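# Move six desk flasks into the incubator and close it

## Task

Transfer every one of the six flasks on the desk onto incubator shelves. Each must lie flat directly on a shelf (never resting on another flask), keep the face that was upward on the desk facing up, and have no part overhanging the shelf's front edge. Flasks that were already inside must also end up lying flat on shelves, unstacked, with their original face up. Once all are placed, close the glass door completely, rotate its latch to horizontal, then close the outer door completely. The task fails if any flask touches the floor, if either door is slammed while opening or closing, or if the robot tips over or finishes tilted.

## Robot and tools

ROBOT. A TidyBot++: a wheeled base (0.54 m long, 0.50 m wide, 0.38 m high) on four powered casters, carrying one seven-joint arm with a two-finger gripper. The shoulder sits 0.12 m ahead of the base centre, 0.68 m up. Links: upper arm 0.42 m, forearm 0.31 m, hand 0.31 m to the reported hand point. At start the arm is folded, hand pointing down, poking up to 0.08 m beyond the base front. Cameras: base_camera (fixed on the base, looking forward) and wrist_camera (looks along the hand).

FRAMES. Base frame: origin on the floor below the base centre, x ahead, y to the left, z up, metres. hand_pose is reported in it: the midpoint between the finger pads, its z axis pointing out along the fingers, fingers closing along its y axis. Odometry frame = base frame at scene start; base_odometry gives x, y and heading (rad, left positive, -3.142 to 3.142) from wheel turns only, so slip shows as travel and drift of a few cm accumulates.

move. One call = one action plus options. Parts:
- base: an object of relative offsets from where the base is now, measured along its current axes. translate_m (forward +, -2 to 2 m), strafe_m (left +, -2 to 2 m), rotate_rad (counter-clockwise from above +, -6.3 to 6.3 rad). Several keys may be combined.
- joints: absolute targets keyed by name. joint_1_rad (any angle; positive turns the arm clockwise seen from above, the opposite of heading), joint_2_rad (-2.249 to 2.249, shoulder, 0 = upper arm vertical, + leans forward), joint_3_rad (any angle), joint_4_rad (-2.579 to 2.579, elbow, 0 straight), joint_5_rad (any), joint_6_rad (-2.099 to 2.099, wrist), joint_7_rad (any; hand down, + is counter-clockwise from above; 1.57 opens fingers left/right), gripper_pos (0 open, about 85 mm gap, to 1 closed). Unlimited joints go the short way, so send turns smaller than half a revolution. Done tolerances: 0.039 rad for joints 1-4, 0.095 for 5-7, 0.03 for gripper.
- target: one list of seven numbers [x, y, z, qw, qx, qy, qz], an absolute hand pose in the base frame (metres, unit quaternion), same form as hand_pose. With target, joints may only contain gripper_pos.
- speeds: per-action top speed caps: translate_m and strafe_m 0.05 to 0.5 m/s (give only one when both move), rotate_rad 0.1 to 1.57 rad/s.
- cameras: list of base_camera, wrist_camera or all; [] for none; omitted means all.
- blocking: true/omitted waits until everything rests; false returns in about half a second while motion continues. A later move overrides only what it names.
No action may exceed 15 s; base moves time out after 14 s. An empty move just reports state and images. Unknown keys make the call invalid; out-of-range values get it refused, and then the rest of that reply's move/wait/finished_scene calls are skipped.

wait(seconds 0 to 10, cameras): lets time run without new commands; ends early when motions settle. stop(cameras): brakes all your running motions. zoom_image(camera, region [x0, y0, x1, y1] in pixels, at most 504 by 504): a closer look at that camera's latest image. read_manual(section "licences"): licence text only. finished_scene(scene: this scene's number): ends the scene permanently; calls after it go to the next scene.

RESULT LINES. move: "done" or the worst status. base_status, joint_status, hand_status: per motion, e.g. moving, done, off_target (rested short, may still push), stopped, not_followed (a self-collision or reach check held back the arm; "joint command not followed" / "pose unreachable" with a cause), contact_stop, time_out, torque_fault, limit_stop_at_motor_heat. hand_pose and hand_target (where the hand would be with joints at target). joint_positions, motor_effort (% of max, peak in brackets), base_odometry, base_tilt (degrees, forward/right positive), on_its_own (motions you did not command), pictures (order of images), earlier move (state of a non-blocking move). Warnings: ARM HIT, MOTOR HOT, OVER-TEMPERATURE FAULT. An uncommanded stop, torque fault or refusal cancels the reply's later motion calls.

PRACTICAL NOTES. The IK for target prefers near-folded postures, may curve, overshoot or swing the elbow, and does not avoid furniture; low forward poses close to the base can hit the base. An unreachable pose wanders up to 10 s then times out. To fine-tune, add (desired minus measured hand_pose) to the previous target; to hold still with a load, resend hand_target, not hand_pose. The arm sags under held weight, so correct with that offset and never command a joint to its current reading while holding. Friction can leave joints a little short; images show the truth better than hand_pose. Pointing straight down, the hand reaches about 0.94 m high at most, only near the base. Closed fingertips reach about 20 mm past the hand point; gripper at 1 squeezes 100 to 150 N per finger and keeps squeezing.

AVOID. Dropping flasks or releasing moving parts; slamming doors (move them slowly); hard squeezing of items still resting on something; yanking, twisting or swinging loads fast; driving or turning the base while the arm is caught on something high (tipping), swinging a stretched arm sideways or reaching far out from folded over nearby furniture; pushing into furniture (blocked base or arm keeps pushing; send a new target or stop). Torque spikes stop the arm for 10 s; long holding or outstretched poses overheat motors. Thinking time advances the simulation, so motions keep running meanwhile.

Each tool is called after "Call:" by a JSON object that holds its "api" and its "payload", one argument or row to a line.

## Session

Call:
{"api": "move", "payload": {

}}

Scene clock: 0.00 s.
base_odometry: x=+0.000 y=+0.000 heading=+0.000
base_tilt: forward=+0.8 right=-0.3
base_status: not commanded
joint_positions: joint_1_rad=-0.048 joint_2_rad=-0.366 joint_3_rad=+3.184 joint_4_rad=-2.554 joint_5_rad=+0.038 joint_6_rad=-0.892 joint_7_rad=+1.574 gripper_pos=+0.000
joint_status: not commanded
motor_effort: joint_1_rad=+1 joint_2_rad=-1 joint_3_rad=+0 joint_4_rad=+12 joint_5_rad=+0 joint_6_rad=+1 joint_7_rad=+0
hand_pose: x=+0.2444 y=-0.0053 z=+0.5822 quat_wxyz=(+0.008, +0.999, +0.017, +0.031) (m; base frame)
hand_target: x=+0.2450 y=-0.0053 z=+0.5824 quat_wxyz=(+0.008, +0.999, +0.017, +0.031) (m; base frame)
hand_status: not commanded
pictures: base_camera, wrist_camera
camera_calibration:
wrist_camera: T_world_to_cam=[[-0.0183264, -0.99972, -0.0149944, 0.0174297], [-0.998519, 0.0190685, -0.0509471, 0.329185], [0.0512188, 0.0140385, -0.998589, 0.704258], [0, 0, 0, 1]] pos_world=[0.292946, 0.00126099, 0.720297]

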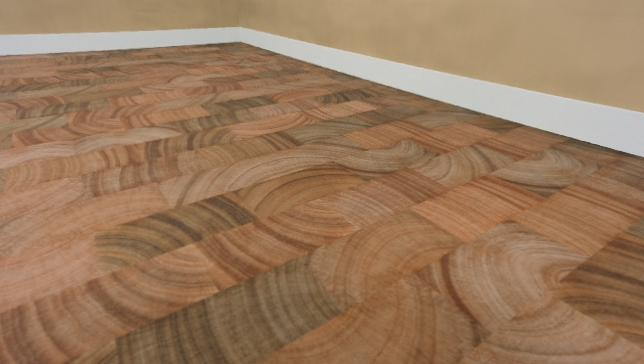

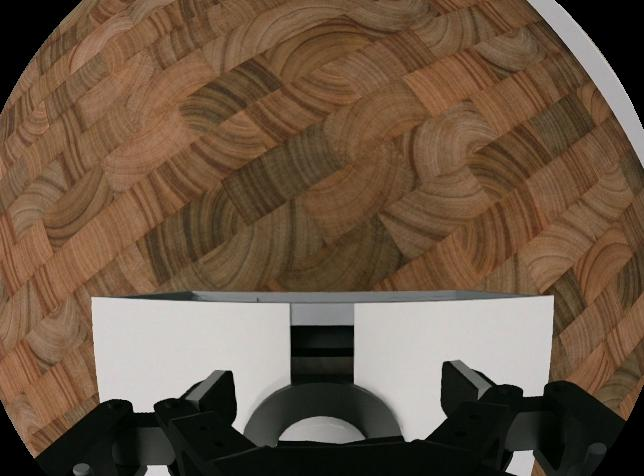

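Call:
{"api": "move", "payload": {
  "joints": {"joint_1_rad": 0.0, "joint_2_rad": 0.0, "joint_3_rad": 3.1416, "joint_4_rad": -1.4, "joint_5_rad": 0.0, "joint_6_rad": -0.35, "joint_7_rad": 1.57}
}}

Scene clock: 12.80 s.
move: done
base_odometry: x=+0.000 y=+0.000 heading=+0.000
base_tilt: forward=+0.8 right=-0.3
base_status: not commanded
joint_positions: joint_1_rad=-0.022 joint_2_rad=-0.023 joint_3_rad=+3.165 joint_4_rad=-1.418 joint_5_rad=+0.038 joint_6_rad=-0.389 joint_7_rad=+1.574 gripper_pos=+0.000
joint_status: all done
motor_effort: joint_1_rad=+1(2) joint_2_rad=-22(22) joint_3_rad=-1(2) joint_4_rad=+21(21) joint_5_rad=+0(1) joint_6_rad=+9(10) joint_7_rad=+1(2)
hand_pose: x=+0.7234 y=-0.0040 z=+1.0914 quat_wxyz=(+0.018, +0.778, +0.010, +0.628) (m; base frame)
hand_target: x=+0.7351 y=+0.0013 z=+1.1005 quat_wxyz=(+0.000, +0.768, +0.000, +0.641) (m; base frame)
hand_status: not commanded
pictures: base_camera, wrist_camera
camera_calibration:
wrist_camera: T_world_to_cam=[[0.00885739, -0.99979, -0.0184939, 0.0192601], [-0.221653, 0.0160716, -0.974993, 1.27996], [0.975085, 0.0127351, -0.221465, -0.328242], [0, 0, 0, 1]] pos_world=[0.6036, 0.00286535, 1.17561]

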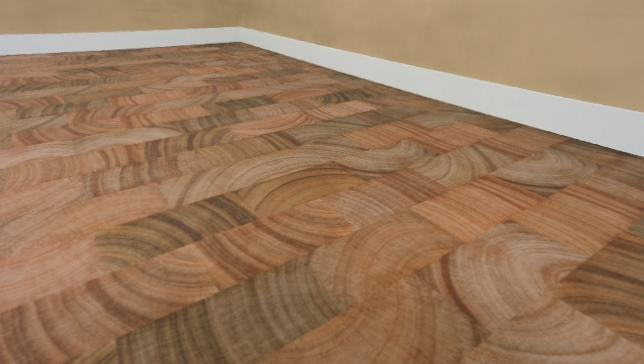

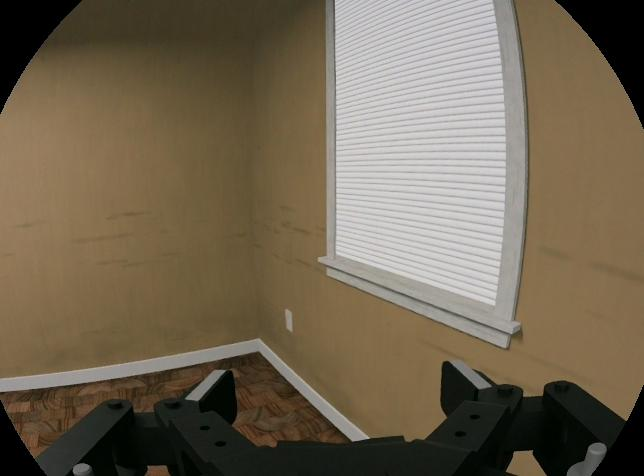

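Call:
{"api": "move", "payload": {
  "base": {"rotate_rad": 1.0},
  "speeds": {"rotate_rad": 0.8}
}}

Scene clock: 20.27 s.
move: done
base_odometry: x=+0.000 y=+0.000 heading=+1.000
base_tilt: forward=+0.8 right=-0.3
base_status: done
joint_positions: joint_1_rad=-0.009 joint_2_rad=-0.017 joint_3_rad=+3.151 joint_4_rad=-1.418 joint_5_rad=+0.038 joint_6_rad=-0.385 joint_7_rad=+1.574 gripper_pos=+0.000
joint_status: not commanded
motor_effort: joint_1_rad=+1(4) joint_2_rad=-21(23) joint_3_rad=-1(4) joint_4_rad=+21(22) joint_5_rad=+0(1) joint_6_rad=+9(9) joint_7_rad=+0(0)
hand_pose: x=+0.7260 y=-0.0034 z=+1.0889 quat_wxyz=(+0.018, +0.779, +0.010, +0.627) (m; base frame)
hand_target: x=+0.7351 y=+0.0013 z=+1.1005 quat_wxyz=(+0.000, +0.768, +0.000, +0.641) (m; base frame)
hand_status: not commanded
pictures: base_camera, wrist_camera
camera_calibration:
wrist_camera: T_world_to_cam=[[0.00973138, -0.999789, -0.0181055, 0.0188076], [-0.22376, 0.0154699, -0.974522, 1.27905], [0.974596, 0.0135347, -0.223562, -0.328736], [0, 0, 0, 1]] pos_world=[0.606401, 0.0034662, 1.17331]

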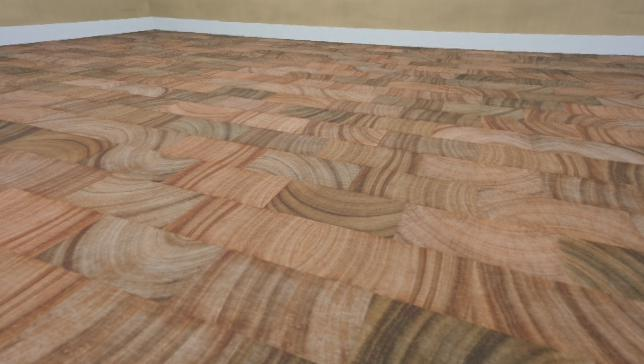

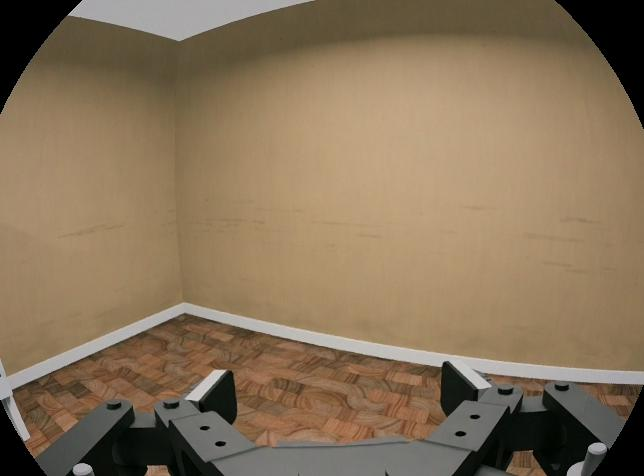

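Call:
{"api": "move", "payload": {
  "base": {"rotate_rad": 0.9},
  "speeds": {"rotate_rad": 0.8}
}}

Scene clock: 32.17 s.
move: done
base_odometry: x=+0.000 y=+0.000 heading=+1.899
base_tilt: forward=+0.8 right=-0.3
base_status: done
joint_positions: joint_1_rad=-0.003 joint_2_rad=-0.016 joint_3_rad=+3.147 joint_4_rad=-1.418 joint_5_rad=+0.038 joint_6_rad=-0.385 joint_7_rad=+1.574 gripper_pos=+0.000
joint_status: not commanded
motor_effort: joint_1_rad=+0(3) joint_2_rad=-22(23) joint_3_rad=-1(4) joint_4_rad=+21(22) joint_5_rad=+0(1) joint_6_rad=+9(9) joint_7_rad=+0(0)
hand_pose: x=+0.7261 y=-0.0045 z=+1.0888 quat_wxyz=(+0.018, +0.779, +0.009, +0.627) (m; base frame)
hand_target: x=+0.7351 y=+0.0013 z=+1.1005 quat_wxyz=(+0.000, +0.768, +0.000, +0.641) (m; base frame)
hand_status: not commanded
pictures: base_camera, wrist_camera
camera_calibration:
wrist_camera: T_world_to_cam=[[0.00790587, -0.999807, -0.0179995, 0.0188875], [-0.223928, 0.0157728, -0.974478, 1.27904], [0.974574, 0.0117347, -0.22376, -0.328598], [0, 0, 0, 1]] pos_world=[0.606506, 0.00256579, 1.17321]

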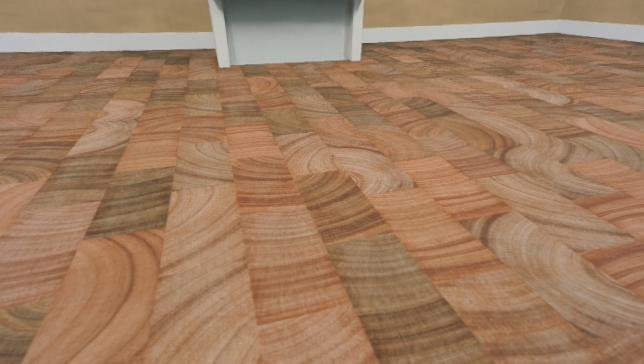

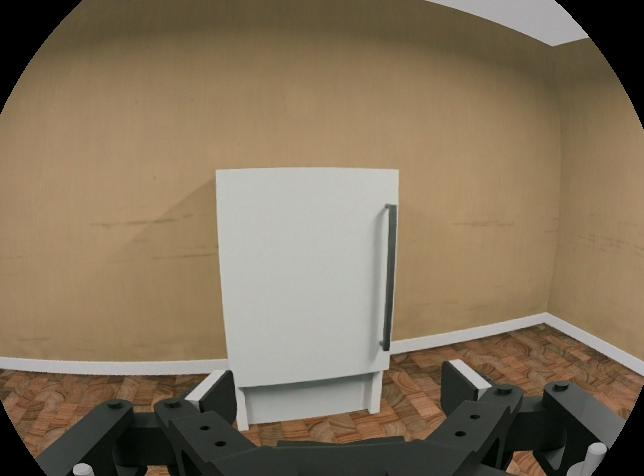

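Call:
{"api": "move", "payload": {
  "base": {"rotate_rad": 1.0},
  "speeds": {"rotate_rad": 0.8}
}}

Scene clock: 37.50 s.
move: done
base_odometry: x=+0.000 y=+0.000 heading=+2.899
base_tilt: forward=+0.8 right=-0.3
base_status: done
joint_positions: joint_1_rad=-0.001 joint_2_rad=-0.016 joint_3_rad=+3.145 joint_4_rad=-1.418 joint_5_rad=+0.038 joint_6_rad=-0.385 joint_7_rad=+1.574 gripper_pos=+0.000
joint_status: not commanded
motor_effort: joint_1_rad=+0(3) joint_2_rad=-21(23) joint_3_rad=-1(4) joint_4_rad=+21(22) joint_5_rad=+0(1) joint_6_rad=+9(9) joint_7_rad=+0(1)
hand_pose: x=+0.7262 y=-0.0048 z=+1.0887 quat_wxyz=(+0.018, +0.779, +0.009, +0.627) (m; base frame)
hand_target: x=+0.7351 y=+0.0013 z=+1.1005 quat_wxyz=(+0.000, +0.768, +0.000, +0.641) (m; base frame)
hand_status: not commanded
pictures: base_camera, wrist_camera
camera_calibration:
wrist_camera: T_world_to_cam=[[0.007177, -0.999812, -0.0180389, 0.0190731], [-0.224015, 0.0159734, -0.974455, 1.27899], [0.974559, 0.0110346, -0.223858, -0.32859], [0, 0, 0, 1]] pos_world=[0.606607, 0.00226552, 1.17311]

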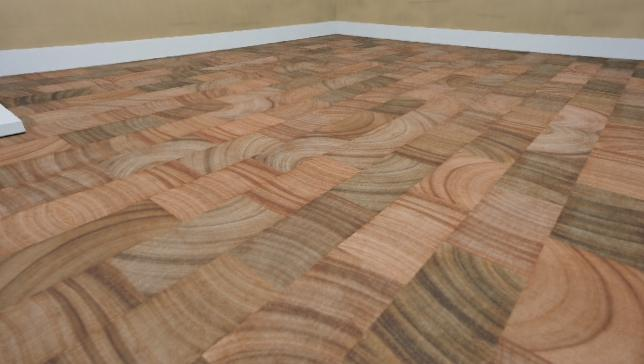

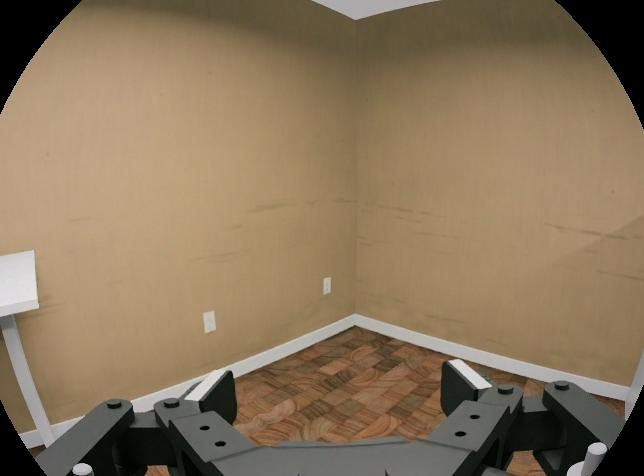

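Call:
{"api": "move", "payload": {
  "base": {"rotate_rad": 0.75},
  "speeds": {"rotate_rad": 0.8}
}}

Scene clock: 42.83 s.
move: done
base_odometry: x=+0.000 y=+0.000 heading=-2.634
base_tilt: forward=+0.8 right=-0.3
base_status: done
joint_positions: joint_1_rad=+0.000 joint_2_rad=-0.016 joint_3_rad=+3.144 joint_4_rad=-1.418 joint_5_rad=+0.038 joint_6_rad=-0.385 joint_7_rad=+1.574 gripper_pos=+0.000
joint_status: not commanded
motor_effort: joint_1_rad=+1(3) joint_2_rad=-21(23) joint_3_rad=-1(4) joint_4_rad=+21(22) joint_5_rad=+0(1) joint_6_rad=+9(9) joint_7_rad=+0(0)
hand_pose: x=+0.7263 y=-0.0044 z=+1.0886 quat_wxyz=(+0.018, +0.779, +0.010, +0.627) (m; base frame)
hand_target: x=+0.7351 y=+0.0013 z=+1.1005 quat_wxyz=(+0.000, +0.768, +0.000, +0.641) (m; base frame)
hand_status: not commanded
pictures: base_camera, wrist_camera
camera_calibration:
wrist_camera: T_world_to_cam=[[0.00790318, -0.999807, -0.0180007, 0.0188854], [-0.224139, 0.015772, -0.974429, 1.27896], [0.974525, 0.0117358, -0.223971, -0.32856], [0, 0, 0, 1]] pos_world=[0.606706, 0.0025658, 1.17301]

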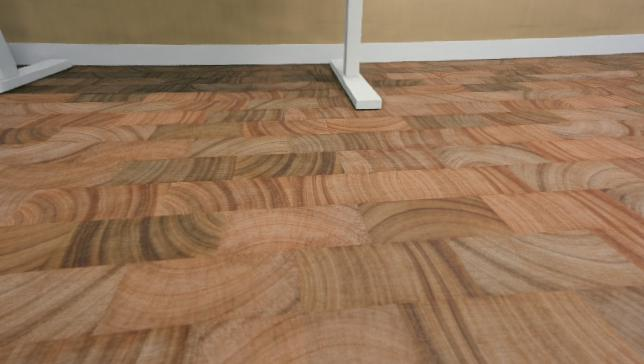

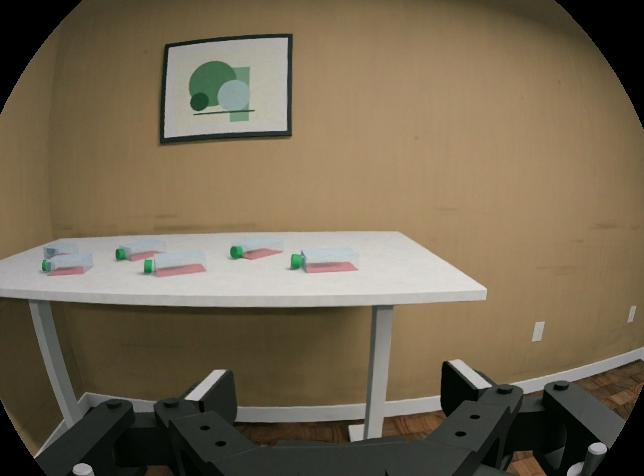

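Call:
{"api": "move", "payload": {
  "base": {"translate_m": -0.645, "strafe_m": -0.934, "rotate_rad": -1.523},
  "speeds": {"strafe_m": 0.45, "rotate_rad": 0.7},
  "joints": {"joint_1_rad": 0.0, "joint_2_rad": -0.007, "joint_3_rad": 3.1416, "joint_4_rad": -1.63, "joint_5_rad": -0.04, "joint_6_rad": -0.45, "joint_7_rad": 1.57, "gripper_pos": 0.0}
}}

Scene clock: 71.07 s.
move: done
base_odometry: x=+0.110 y=+1.130 heading=+2.125
base_tilt: forward=+0.8 right=-0.3
base_status: done
joint_positions: joint_1_rad=-0.004 joint_2_rad=-0.009 joint_3_rad=+3.137 joint_4_rad=-1.623 joint_5_rad=+0.005 joint_6_rad=-0.420 joint_7_rad=+1.574 gripper_pos=+0.000
joint_status: all done
motor_effort: joint_1_rad=+0(5) joint_2_rad=-21(25) joint_3_rad=-1(4) joint_4_rad=+21(23) joint_5_rad=+0(1) joint_6_rad=+8(10) joint_7_rad=+0(1)
hand_pose: x=+0.7076 y=+0.0057 z=+0.9503 quat_wxyz=(+0.000, +0.850, +0.006, +0.526) (m; base frame)
hand_target: x=+0.7029 y=+0.0068 z=+0.9364 quat_wxyz=(-0.017, +0.860, -0.011, +0.509) (m; base frame)
hand_status: not commanded
pictures: base_camera, wrist_camera
camera_calibration:
wrist_camera: T_world_to_cam=[[0.0110606, -0.998534, -0.0529861, 0.0576909], [-0.45555, 0.0421391, -0.889213, 1.22251], [0.890142, 0.033973, -0.454416, -0.0628501], [0, 0, 0, 1]] pos_world=[0.612222, 0.00822599, 1.06157]

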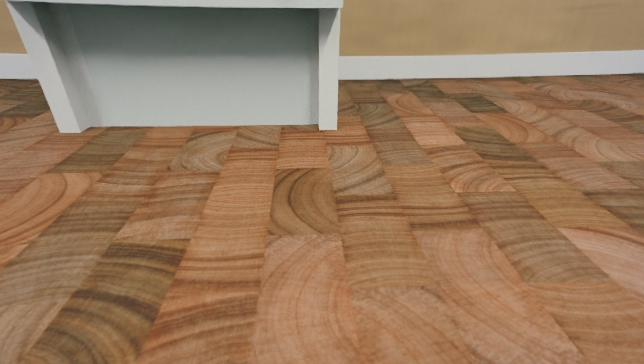

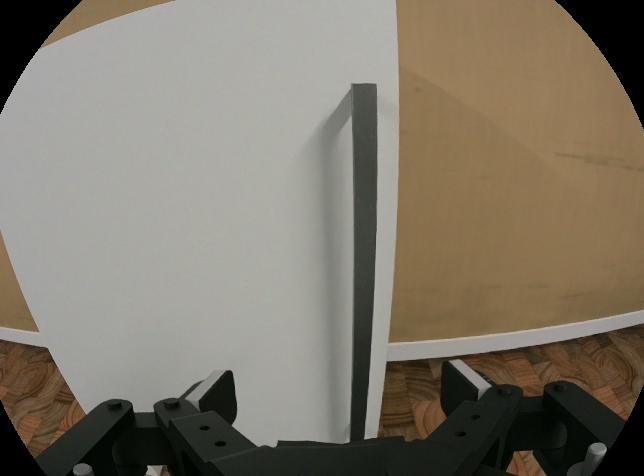

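Call:
{"api": "move", "payload": {
  "base": {"translate_m": 0.18, "strafe_m": -0.036},
  "speeds": {"translate_m": 0.2},
  "cameras": ["wrist_camera"]
}}

Scene clock: 82.20 s.
move: done
base_odometry: x=+0.046 y=+1.302 heading=+2.125
base_tilt: forward=+0.8 right=-0.3
base_status: done
joint_positions: joint_1_rad=-0.004 joint_2_rad=-0.009 joint_3_rad=+3.137 joint_4_rad=-1.623 joint_5_rad=+0.004 joint_6_rad=-0.420 joint_7_rad=+1.574 gripper_pos=+0.000
joint_status: not commanded
motor_effort: joint_1_rad=+0(2) joint_2_rad=-21(25) joint_3_rad=-1(1) joint_4_rad=+20(22) joint_5_rad=+0(1) joint_6_rad=+8(9) joint_7_rad=+1(1)
hand_pose: x=+0.7076 y=+0.0057 z=+0.9502 quat_wxyz=(+0.000, +0.850, +0.006, +0.526) (m; base frame)
hand_target: x=+0.7029 y=+0.0068 z=+0.9364 quat_wxyz=(-0.017, +0.860, -0.011, +0.509) (m; base frame)
hand_status: not commanded
pictures: wrist_camera
camera_calibration:
wrist_camera: T_world_to_cam=[[0.011041, -0.998522, -0.0532102, 0.057935], [-0.455835, 0.0423366, -0.889057, 1.22243], [0.889996, 0.0340711, -0.454694, -0.0625115], [0, 0, 0, 1]] pos_world=[0.612223, 0.00822568, 1.06147]

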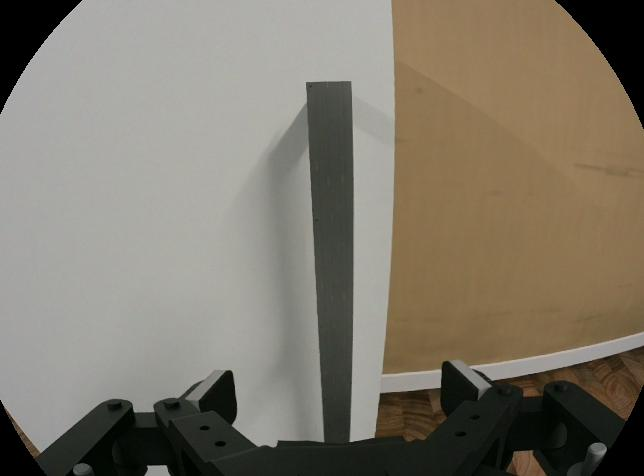

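Call:
{"api": "move", "payload": {
  "base": {"translate_m": 0.09},
  "speeds": {"translate_m": 0.1},
  "cameras": ["wrist_camera"]
}}

Scene clock: 89.07 s.
move: done
base_odometry: x=-0.001 y=+1.379 heading=+2.125
base_tilt: forward=+0.8 right=-0.3
base_status: done
joint_positions: joint_1_rad=-0.004 joint_2_rad=-0.009 joint_3_rad=+3.137 joint_4_rad=-1.623 joint_5_rad=+0.004 joint_6_rad=-0.421 joint_7_rad=+1.574 gripper_pos=+0.000
joint_status: not commanded
motor_effort: joint_1_rad=+1(1) joint_2_rad=-22(25) joint_3_rad=-1(1) joint_4_rad=+21(22) joint_5_rad=-1(1) joint_6_rad=+8(9) joint_7_rad=+0(0)
hand_pose: x=+0.7078 y=+0.0057 z=+0.9497 quat_wxyz=(+0.000, +0.851, +0.006, +0.526) (m; base frame)
hand_target: x=+0.7029 y=+0.0068 z=+0.9364 quat_wxyz=(-0.017, +0.860, -0.011, +0.509) (m; base frame)
hand_status: not commanded
pictures: wrist_camera
camera_calibration:
wrist_camera: T_world_to_cam=[[0.0109979, -0.998522, -0.0532229, 0.0579503], [-0.456552, 0.0423401, -0.888689, 1.22226], [0.889629, 0.0340728, -0.455411, -0.0619759], [0, 0, 0, 1]] pos_world=[0.612524, 0.00822568, 1.06107]

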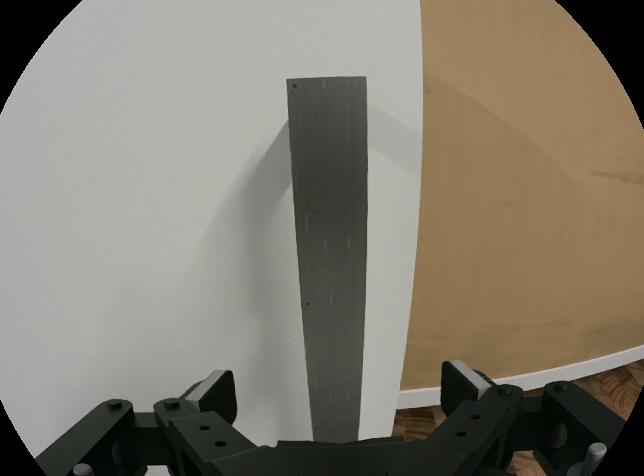

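Call:
{"api": "move", "payload": {
  "base": {"translate_m": 0.038},
  "speeds": {"translate_m": 0.06},
  "cameras": ["wrist_camera"]
}}

Call:
{"api": "move", "payload": {
  "joints": {"gripper_pos": 0.6},
  "cameras": ["wrist_camera"]
}}

Scene clock: 96.53 s.
move: done
base_odometry: x=-0.021 y=+1.411 heading=+2.125
base_tilt: forward=+0.8 right=-0.3
base_status: done
joint_positions: joint_1_rad=-0.004 joint_2_rad=-0.009 joint_3_rad=+3.137 joint_4_rad=-1.623 joint_5_rad=+0.004 joint_6_rad=-0.421 joint_7_rad=+1.574 gripper_pos=+0.000
joint_status: not commanded
motor_effort: joint_1_rad=+0(3) joint_2_rad=-21(25) joint_3_rad=-1(2) joint_4_rad=+20(22) joint_5_rad=+0(1) joint_6_rad=+8(9) joint_7_rad=+0(0)
hand_pose: x=+0.7078 y=+0.0058 z=+0.9497 quat_wxyz=(+0.000, +0.851, +0.006, +0.526) (m; base frame)
hand_target: x=+0.7029 y=+0.0068 z=+0.9364 quat_wxyz=(-0.017, +0.860, -0.011, +0.509) (m; base frame)
hand_status: not commanded
pictures: wrist_camera
camera_calibration:
wrist_camera: T_world_to_cam=[[0.0109932, -0.998522, -0.0532196, 0.0579497], [-0.456631, 0.0423363, -0.888648, 1.22227], [0.889588, 0.0340708, -0.455491, -0.061867], [0, 0, 0, 1]] pos_world=[0.612524, 0.00822568, 1.06107]

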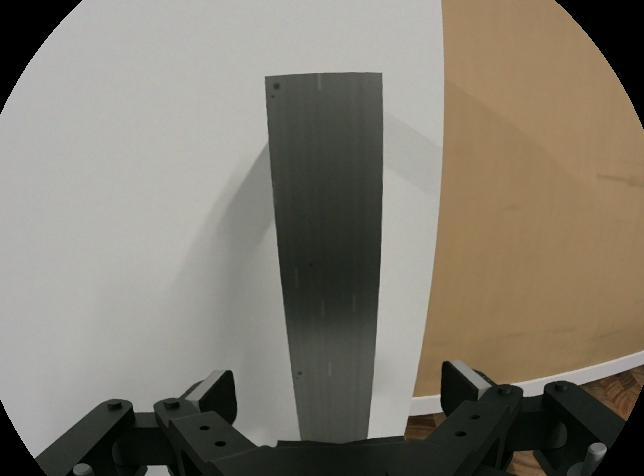

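Scene clock: 97.40 s.
move: done
base_odometry: x=-0.021 y=+1.411 heading=+2.125
base_tilt: forward=+0.8 right=-0.3
base_status: not commanded
joint_positions: joint_1_rad=-0.004 joint_2_rad=-0.009 joint_3_rad=+3.137 joint_4_rad=-1.623 joint_5_rad=+0.004 joint_6_rad=-0.421 joint_7_rad=+1.574 gripper_pos=+0.600
joint_status: all done
motor_effort: joint_1_rad=+0(2) joint_2_rad=-22(22) joint_3_rad=-1(1) joint_4_rad=+21(22) joint_5_rad=+0(1) joint_6_rad=+8(8) joint_7_rad=+0(1)
hand_pose: x=+0.7078 y=+0.0058 z=+0.9497 quat_wxyz=(+0.000, +0.851, +0.006, +0.526) (m; base frame)
hand_target: x=+0.7029 y=+0.0068 z=+0.9364 quat_wxyz=(-0.017, +0.860, -0.011, +0.509) (m; base frame)
hand_status: not commanded
pictures: wrist_camera
camera_calibration:
wrist_camera: T_world_to_cam=[[0.0109932, -0.998522, -0.0532196, 0.0579497], [-0.456631, 0.0423363, -0.888648, 1.22227], [0.889588, 0.0340708, -0.455491, -0.061867], [0, 0, 0, 1]] pos_world=[0.612524, 0.00822568, 1.06107]

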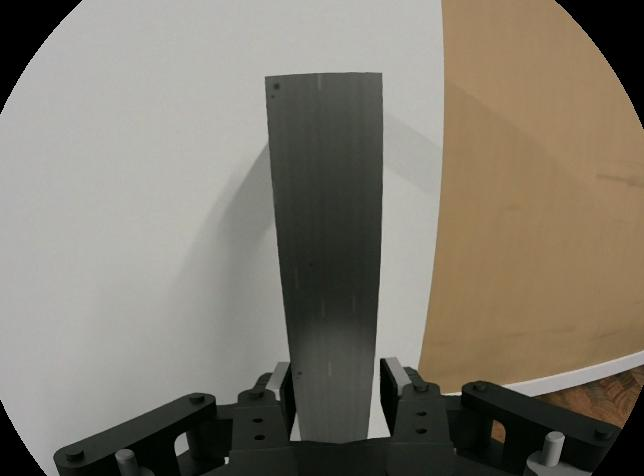

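Call:
{"api": "move", "payload": {
  "joints": {"gripper_pos": 0.78},
  "cameras": ["wrist_camera"]
}}

Scene clock: 103.43 s.
move: off_target
base_odometry: x=-0.021 y=+1.411 heading=+2.125
base_tilt: forward=+0.8 right=-0.3
base_status: not commanded
joint_positions: joint_1_rad=-0.005 joint_2_rad=-0.009 joint_3_rad=+3.137 joint_4_rad=-1.623 joint_5_rad=-0.004 joint_6_rad=-0.422 joint_7_rad=+1.574 gripper_pos=+0.740
joint_status: gripper_pos off_target (ended at +0.740, target +0.780)
motor_effort: joint_1_rad=+0(5) joint_2_rad=-21(22) joint_3_rad=-1(5) joint_4_rad=+21(22) joint_5_rad=+0(2) joint_6_rad=+8(9) joint_7_rad=+0(1)
hand_pose: x=+0.7074 y=+0.0076 z=+0.9499 quat_wxyz=(-0.003, +0.851, +0.004, +0.526) (m; base frame)
hand_target: x=+0.7029 y=+0.0068 z=+0.9364 quat_wxyz=(-0.017, +0.860, -0.011, +0.509) (m; base frame)
hand_status: not commanded
pictures: wrist_camera
camera_calibration:
wrist_camera: T_world_to_cam=[[0.0120254, -0.998062, -0.0610615, 0.0665407], [-0.456941, 0.0488319, -0.888156, 1.22185], [0.889416, 0.0385819, -0.455468, -0.0614], [0, 0, 0, 1]] pos_world=[0.612122, 0.00911551, 1.06129]

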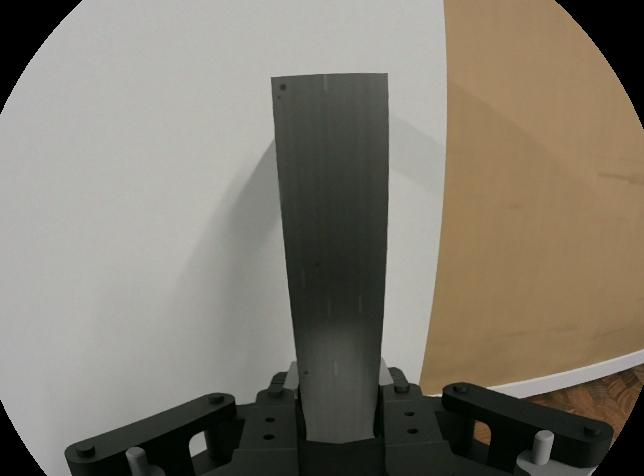

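Call:
{"api": "move", "payload": {
  "joints": {"gripper_pos": 0.82},
  "cameras": []
}}

Call:
{"api": "move", "payload": {
  "base": {"translate_m": -0.067, "strafe_m": 0.089, "rotate_rad": -0.1},
  "speeds": {"translate_m": 0.08, "rotate_rad": 0.1},
  "cameras": ["wrist_camera"]
}}

Scene clock: 119.47 s.
move: off_target
base_odometry: x=-0.021 y=+1.411 heading=+2.125
base_tilt: forward=+0.8 right=-0.3
base_status: not commanded
joint_positions: joint_1_rad=-0.005 joint_2_rad=-0.009 joint_3_rad=+3.137 joint_4_rad=-1.623 joint_5_rad=-0.004 joint_6_rad=-0.422 joint_7_rad=+1.574 gripper_pos=+0.740
joint_status: gripper_pos off_target (ended at +0.740, target +0.820)
motor_effort: joint_1_rad=+1(2) joint_2_rad=-21(21) joint_3_rad=+0(0) joint_4_rad=+21(22) joint_5_rad=+0(0) joint_6_rad=+8(8) joint_7_rad=+0(0)
hand_pose: x=+0.7074 y=+0.0077 z=+0.9499 quat_wxyz=(-0.003, +0.851, +0.005, +0.526) (m; base frame)
hand_target: x=+0.7029 y=+0.0068 z=+0.9364 quat_wxyz=(-0.017, +0.860, -0.011, +0.509) (m; base frame)
hand_status: not commanded
pictures: none
No camera images: "cameras" was empty.

Scene clock: 121.40 s.
move: done
base_odometry: x=-0.062 y=+1.307 heading=+2.024
base_tilt: forward=+0.8 right=-0.2
base_status: done
joint_positions: joint_1_rad=+0.002 joint_2_rad=-0.019 joint_3_rad=+3.143 joint_4_rad=-1.624 joint_5_rad=-0.013 joint_6_rad=-0.440 joint_7_rad=+1.574 gripper_pos=+0.741
joint_status: not commanded
motor_effort: joint_1_rad=-1(9) joint_2_rad=-20(35) joint_3_rad=-2(7) joint_4_rad=+19(22) joint_5_rad=-1(2) joint_6_rad=+7(10) joint_7_rad=+0(2)
hand_pose: x=+0.7023 y=+0.0011 z=+0.9494 quat_wxyz=(-0.004, +0.854, -0.004, +0.521) (m; base frame)
hand_target: x=+0.7029 y=+0.0068 z=+0.9364 quat_wxyz=(-0.017, +0.860, -0.011, +0.509) (m; base frame)
hand_status: not commanded
pictures: wrist_camera
camera_calibration:
wrist_camera: T_world_to_cam=[[-0.0022103, -0.997476, -0.0709737, 0.0794976], [-0.465669, 0.0638356, -0.882654, 1.22037], [0.884956, 0.0310993, -0.464635, -0.0449802], [0, 0, 0, 1]] pos_world=[0.608268, 0.00279298, 1.0619]

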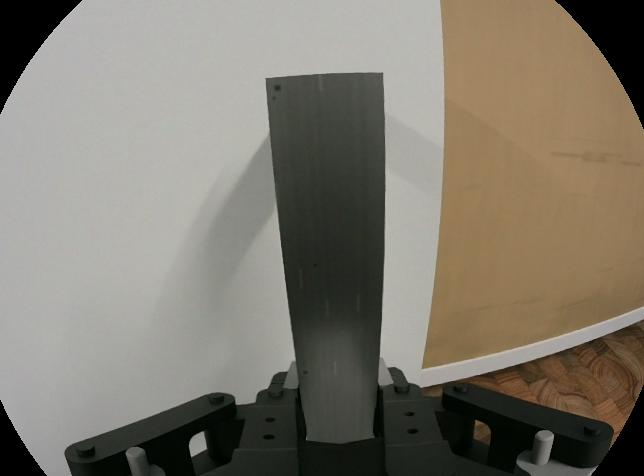

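Call:
{"api": "move", "payload": {
  "base": {"translate_m": -0.155, "strafe_m": 0.245, "rotate_rad": -0.26},
  "speeds": {"translate_m": 0.12, "rotate_rad": 0.1},
  "cameras": ["wrist_camera"]
}}

Call:
{"api": "move", "payload": {
  "base": {"translate_m": -0.155, "strafe_m": 0.245, "rotate_rad": -0.26},
  "speeds": {"translate_m": 0.13, "rotate_rad": 0.12},
  "cameras": ["wrist_camera"]
}}

Scene clock: 130.53 s.
move: done
base_odometry: x=-0.214 y=+1.061 heading=+1.764
base_tilt: forward=+0.8 right=-0.3
base_status: done
joint_positions: joint_1_rad=+0.017 joint_2_rad=-0.019 joint_3_rad=+3.156 joint_4_rad=-1.624 joint_5_rad=-0.014 joint_6_rad=-0.440 joint_7_rad=+1.574 gripper_pos=+0.741
joint_status: not commanded
motor_effort: joint_1_rad=-2(9) joint_2_rad=-19(24) joint_3_rad=-4(10) joint_4_rad=+19(23) joint_5_rad=-2(4) joint_6_rad=+7(10) joint_7_rad=+0(2)
hand_pose: x=+0.7021 y=-0.0148 z=+0.9494 quat_wxyz=(+0.003, +0.853, -0.016, +0.521) (m; base frame)
hand_target: x=+0.7029 y=+0.0068 z=+0.9364 quat_wxyz=(-0.017, +0.860, -0.011, +0.509) (m; base frame)
hand_status: not commanded
pictures: wrist_camera
camera_calibration:
wrist_camera: T_world_to_cam=[[-0.0294637, -0.996993, -0.0716671, 0.0834191], [-0.463583, 0.0771506, -0.882688, 1.21998], [0.885563, 0.00721641, -0.464463, -0.0452923], [0, 0, 0, 1]] pos_world=[0.60813, -0.0106271, 1.06181]

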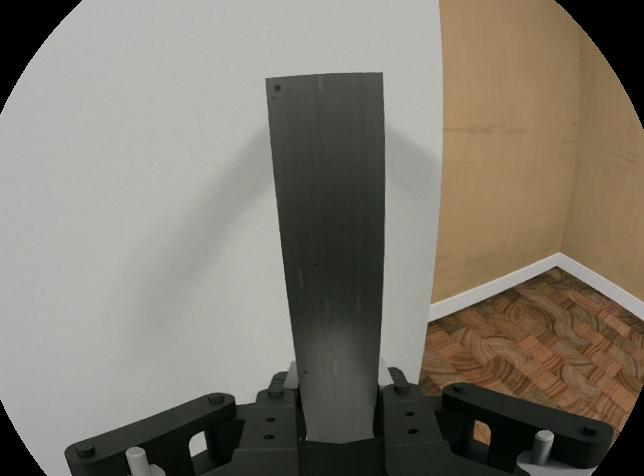

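Scene clock: 133.37 s.
move: done
base_odometry: x=-0.425 y=+0.861 heading=+1.504
base_tilt: forward=+0.8 right=-0.3
base_status: done
joint_positions: joint_1_rad=+0.024 joint_2_rad=-0.019 joint_3_rad=+3.164 joint_4_rad=-1.624 joint_5_rad=-0.014 joint_6_rad=-0.440 joint_7_rad=+1.574 gripper_pos=+0.741
joint_status: not commanded
motor_effort: joint_1_rad=-5(8) joint_2_rad=-20(23) joint_3_rad=-7(10) joint_4_rad=+18(22) joint_5_rad=-3(4) joint_6_rad=+6(9) joint_7_rad=+0(2)
hand_pose: x=+0.7019 y=-0.0241 z=+0.9494 quat_wxyz=(+0.007, +0.853, -0.023, +0.521) (m; base frame)
hand_target: x=+0.7029 y=+0.0068 z=+0.9364 quat_wxyz=(-0.017, +0.860, -0.011, +0.509) (m; base frame)
hand_status: not commanded
pictures: wrist_camera
camera_calibration:
wrist_camera: T_world_to_cam=[[-0.0451315, -0.996388, -0.0719312, 0.0854428], [-0.462409, 0.0846626, -0.882616, 1.21986], [0.885518, -0.00657215, -0.464559, -0.0452142], [0, 0, 0, 1]] pos_world=[0.607966, -0.0184392, 1.06181]

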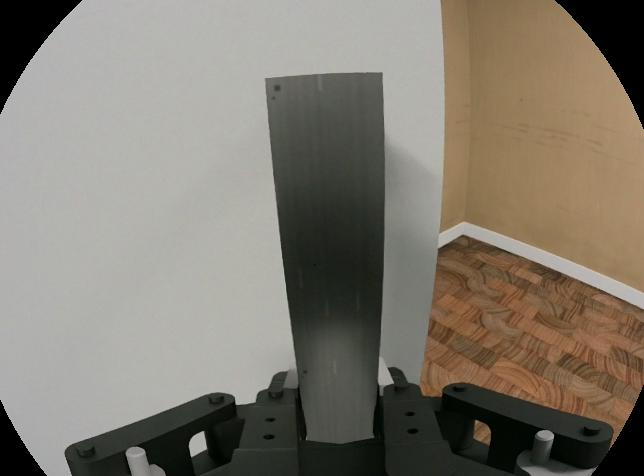

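Call:
{"api": "move", "payload": {
  "base": {"translate_m": -0.155, "strafe_m": 0.225, "rotate_rad": -0.26},
  "speeds": {"translate_m": 0.13, "rotate_rad": 0.12},
  "cameras": ["wrist_camera"]
}}

Call:
{"api": "move", "payload": {
  "base": {"translate_m": -0.155, "strafe_m": 0.235, "rotate_rad": -0.26},
  "speeds": {"translate_m": 0.13, "rotate_rad": 0.12},
  "cameras": ["wrist_camera"]
}}

Scene clock: 141.77 s.
move: done
base_odometry: x=-0.660 y=+0.722 heading=+1.243
base_tilt: forward=+0.8 right=-0.3
base_status: done
joint_positions: joint_1_rad=+0.012 joint_2_rad=-0.016 joint_3_rad=+3.154 joint_4_rad=-1.622 joint_5_rad=-0.014 joint_6_rad=-0.440 joint_7_rad=+1.574 gripper_pos=+0.741
joint_status: not commanded
motor_effort: joint_1_rad=+0(8) joint_2_rad=-20(24) joint_3_rad=-1(9) joint_4_rad=+17(22) joint_5_rad=-1(4) joint_6_rad=+5(8) joint_7_rad=+2(2)
hand_pose: x=+0.7033 y=-0.0109 z=+0.9494 quat_wxyz=(+0.001, +0.853, -0.013, +0.521) (m; base frame)
hand_target: x=+0.7029 y=+0.0068 z=+0.9364 quat_wxyz=(-0.017, +0.860, -0.011, +0.509) (m; base frame)
hand_status: not commanded
pictures: wrist_camera
camera_calibration:
wrist_camera: T_world_to_cam=[[-0.0226351, -0.997166, -0.0717513, 0.0826763], [-0.464012, 0.0740498, -0.882729, 1.22056], [0.88554, 0.0133128, -0.464373, -0.0464015], [0, 0, 0, 1]] pos_world=[0.609315, -0.00732228, 1.06181]

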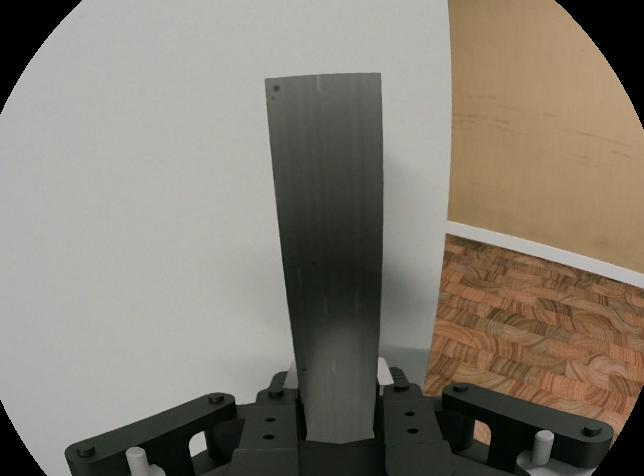

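Scene clock: 144.57 s.
move: done
base_odometry: x=-0.932 y=+0.651 heading=+0.982
base_tilt: forward=+0.8 right=-0.3
base_status: done
joint_positions: joint_1_rad=+0.005 joint_2_rad=-0.013 joint_3_rad=+3.148 joint_4_rad=-1.618 joint_5_rad=-0.014 joint_6_rad=-0.439 joint_7_rad=+1.574 gripper_pos=+0.741
joint_status: not commanded
motor_effort: joint_1_rad=+0(5) joint_2_rad=-21(23) joint_3_rad=-3(7) joint_4_rad=+17(21) joint_5_rad=-2(3) joint_6_rad=+4(8) joint_7_rad=+2(2)
hand_pose: x=+0.7050 y=-0.0037 z=+0.9495 quat_wxyz=(-0.002, +0.853, -0.008, +0.521) (m; base frame)
hand_target: x=+0.7029 y=+0.0068 z=+0.9364 quat_wxyz=(-0.017, +0.860, -0.011, +0.509) (m; base frame)
hand_status: not commanded
pictures: wrist_camera
camera_calibration:
wrist_camera: T_world_to_cam=[[-0.0103583, -0.997378, -0.0716232, 0.0811674], [-0.464274, 0.0682356, -0.883059, 1.22134], [0.885631, 0.0241058, -0.463764, -0.0485629], [0, 0, 0, 1]] pos_world=[0.610886, -0.0012135, 1.06181]

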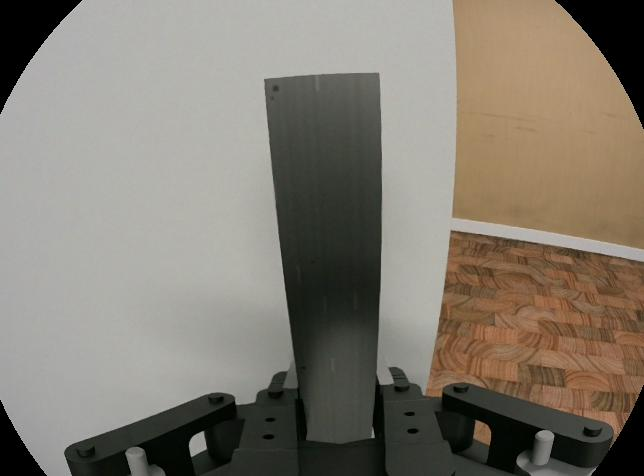

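Call:
{"api": "move", "payload": {
  "base": {"translate_m": -0.155, "strafe_m": 0.235, "rotate_rad": -0.26},
  "speeds": {"translate_m": 0.14, "rotate_rad": 0.13},
  "cameras": ["wrist_camera"]
}}

Call:
{"api": "move", "payload": {
  "base": {"translate_m": -0.155, "strafe_m": 0.235, "rotate_rad": -0.26},
  "speeds": {"translate_m": 0.14, "rotate_rad": 0.13},
  "cameras": ["wrist_camera"]
}}

Scene clock: 153.27 s.
move: done
base_odometry: x=-1.214 y=+0.652 heading=+0.722
base_tilt: forward=+0.8 right=-0.3
base_status: done
joint_positions: joint_1_rad=-0.004 joint_2_rad=-0.009 joint_3_rad=+3.139 joint_4_rad=-1.616 joint_5_rad=-0.014 joint_6_rad=-0.437 joint_7_rad=+1.574 gripper_pos=+0.741
joint_status: not commanded
motor_effort: joint_1_rad=+1(7) joint_2_rad=-23(25) joint_3_rad=-1(5) joint_4_rad=+16(20) joint_5_rad=-2(3) joint_6_rad=+4(7) joint_7_rad=+1(2)
hand_pose: x=+0.7063 y=+0.0066 z=+0.9496 quat_wxyz=(-0.007, +0.853, +0.000, +0.522) (m; base frame)
hand_target: x=+0.7029 y=+0.0068 z=+0.9364 quat_wxyz=(-0.017, +0.860, -0.011, +0.509) (m; base frame)
hand_status: not commanded
pictures: wrist_camera
camera_calibration:
wrist_camera: T_world_to_cam=[[0.00713714, -0.997399, -0.0717197, 0.0791629], [-0.464209, 0.0602204, -0.883676, 1.22196], [0.885697, 0.0395999, -0.462572, -0.0512156], [0, 0, 0, 1]] pos_world=[0.612044, 0.00739796, 1.06181]

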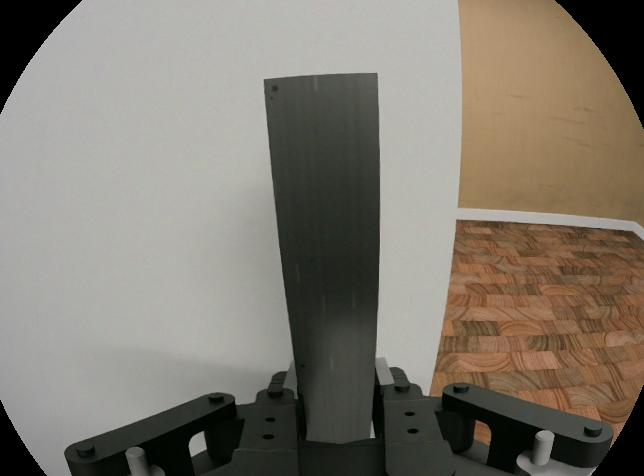

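Scene clock: 155.93 s.
move: done
base_odometry: x=-1.486 y=+0.726 heading=+0.461
base_tilt: forward=+0.8 right=-0.3
base_status: done
joint_positions: joint_1_rad=-0.015 joint_2_rad=-0.006 joint_3_rad=+3.129 joint_4_rad=-1.614 joint_5_rad=-0.014 joint_6_rad=-0.434 joint_7_rad=+1.574 gripper_pos=+0.741
joint_status: not commanded
motor_effort: joint_1_rad=+2(9) joint_2_rad=-23(26) joint_3_rad=+1(7) joint_4_rad=+16(20) joint_5_rad=-1(3) joint_6_rad=+4(7) joint_7_rad=+1(2)
hand_pose: x=+0.7076 y=+0.0194 z=+0.9496 quat_wxyz=(-0.012, +0.852, +0.009, +0.523) (m; base frame)
hand_target: x=+0.7029 y=+0.0068 z=+0.9364 quat_wxyz=(-0.017, +0.860, -0.011, +0.509) (m; base frame)
hand_status: not commanded
pictures: wrist_camera
camera_calibration:
wrist_camera: T_world_to_cam=[[0.0287096, -0.996992, -0.0719895, 0.0767869], [-0.46401, 0.0504971, -0.884389, 1.22253], [0.885364, 0.0587943, -0.461165, -0.0542459], [0, 0, 0, 1]] pos_world=[0.613092, 0.0180108, 1.06171]

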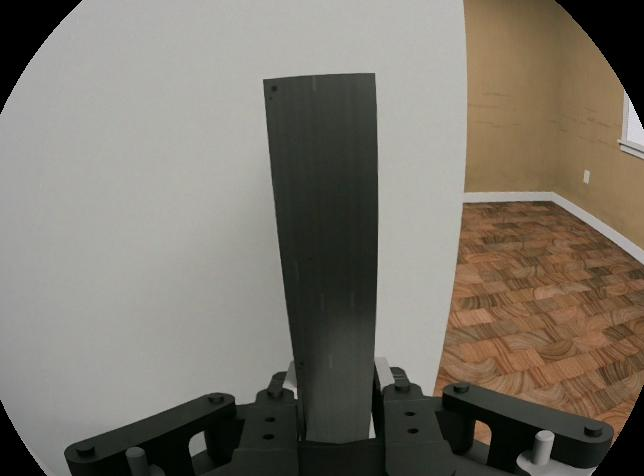

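Call:
{"api": "move", "payload": {
  "base": {"translate_m": -0.13, "strafe_m": 0.205, "rotate_rad": -0.21},
  "speeds": {"translate_m": 0.12, "rotate_rad": 0.11},
  "cameras": ["wrist_camera"]
}}

Call:
{"api": "move", "payload": {
  "joints": {"gripper_pos": 0.45},
  "cameras": ["wrist_camera"]
}}

Scene clock: 166.77 s.
move: done
base_odometry: x=-1.693 y=+0.852 heading=+0.250
base_tilt: forward=+0.8 right=-0.3
base_status: done
joint_positions: joint_1_rad=-0.004 joint_2_rad=+0.103 joint_3_rad=+3.143 joint_4_rad=-1.548 joint_5_rad=-0.015 joint_6_rad=-0.331 joint_7_rad=+1.574 gripper_pos=+0.743
joint_status: not commanded
motor_effort: joint_1_rad=+0(8) joint_2_rad=-48(50) joint_3_rad=-3(7) joint_4_rad=+6(19) joint_5_rad=+0(3) joint_6_rad=-10(13) joint_7_rad=+1(1)
hand_pose: x=+0.7609 y=+0.0045 z=+0.9511 quat_wxyz=(-0.006, +0.836, -0.002, +0.548) (m; base frame)
hand_target: x=+0.7029 y=+0.0068 z=+0.9364 quat_wxyz=(-0.017, +0.860, -0.011, +0.509) (m; base frame)
hand_status: not commanded
pictures: wrist_camera
camera_calibration:
wrist_camera: T_world_to_cam=[[0.00673912, -0.997386, -0.0719404, 0.0771912], [-0.408196, 0.0629313, -0.910722, 1.23186], [0.912869, 0.0355033, -0.406705, -0.172583], [0, 0, 0, 1]] pos_world=[0.659866, 0.00559408, 1.05725]

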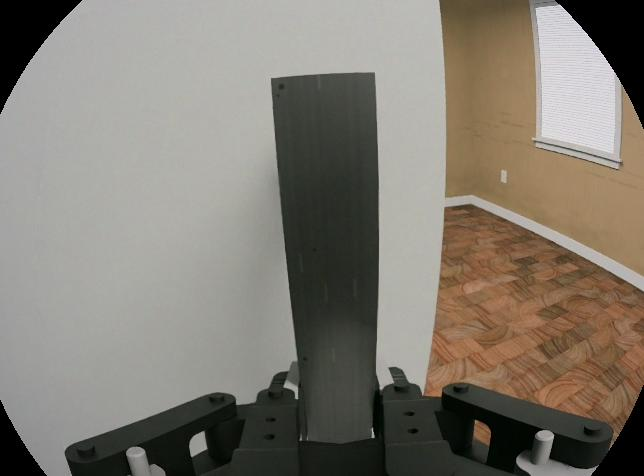

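Scene clock: 167.80 s.
move: done
base_odometry: x=-1.693 y=+0.852 heading=+0.250
base_tilt: forward=+0.8 right=-0.3
base_status: not commanded
joint_positions: joint_1_rad=-0.004 joint_2_rad=-0.023 joint_3_rad=+3.143 joint_4_rad=-1.636 joint_5_rad=-0.015 joint_6_rad=-0.464 joint_7_rad=+1.574 gripper_pos=+0.450
joint_status: all done
motor_effort: joint_1_rad=+0(3) joint_2_rad=-21(48) joint_3_rad=-1(5) joint_4_rad=+20(23) joint_5_rad=+0(1) joint_6_rad=+8(10) joint_7_rad=+0(1)
hand_pose: x=+0.6958 y=+0.0049 z=+0.9382 quat_wxyz=(-0.006, +0.862, -0.002, +0.507) (m; base frame)
hand_target: x=+0.7029 y=+0.0068 z=+0.9364 quat_wxyz=(-0.017, +0.860, -0.011, +0.509) (m; base frame)
hand_status: not commanded
pictures: wrist_camera
camera_calibration:
wrist_camera: T_world_to_cam=[[0.00196053, -0.99738, -0.0723142, 0.080875], [-0.493645, 0.0619238, -0.867456, 1.21234], [0.869662, 0.0373982, -0.49223, -0.00815448], [0, 0, 0, 1]] pos_world=[0.605397, 0.0058955, 1.05348]

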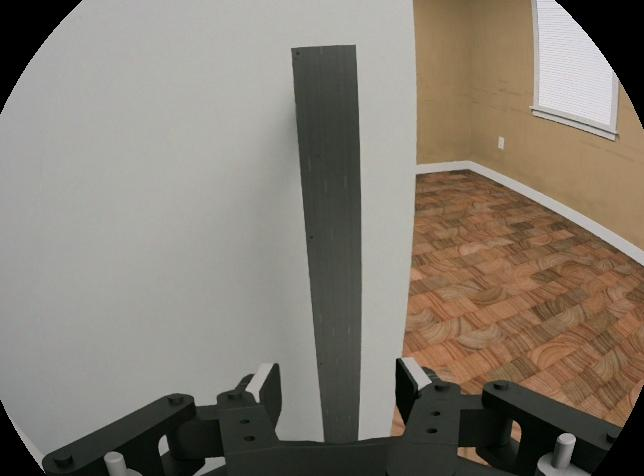

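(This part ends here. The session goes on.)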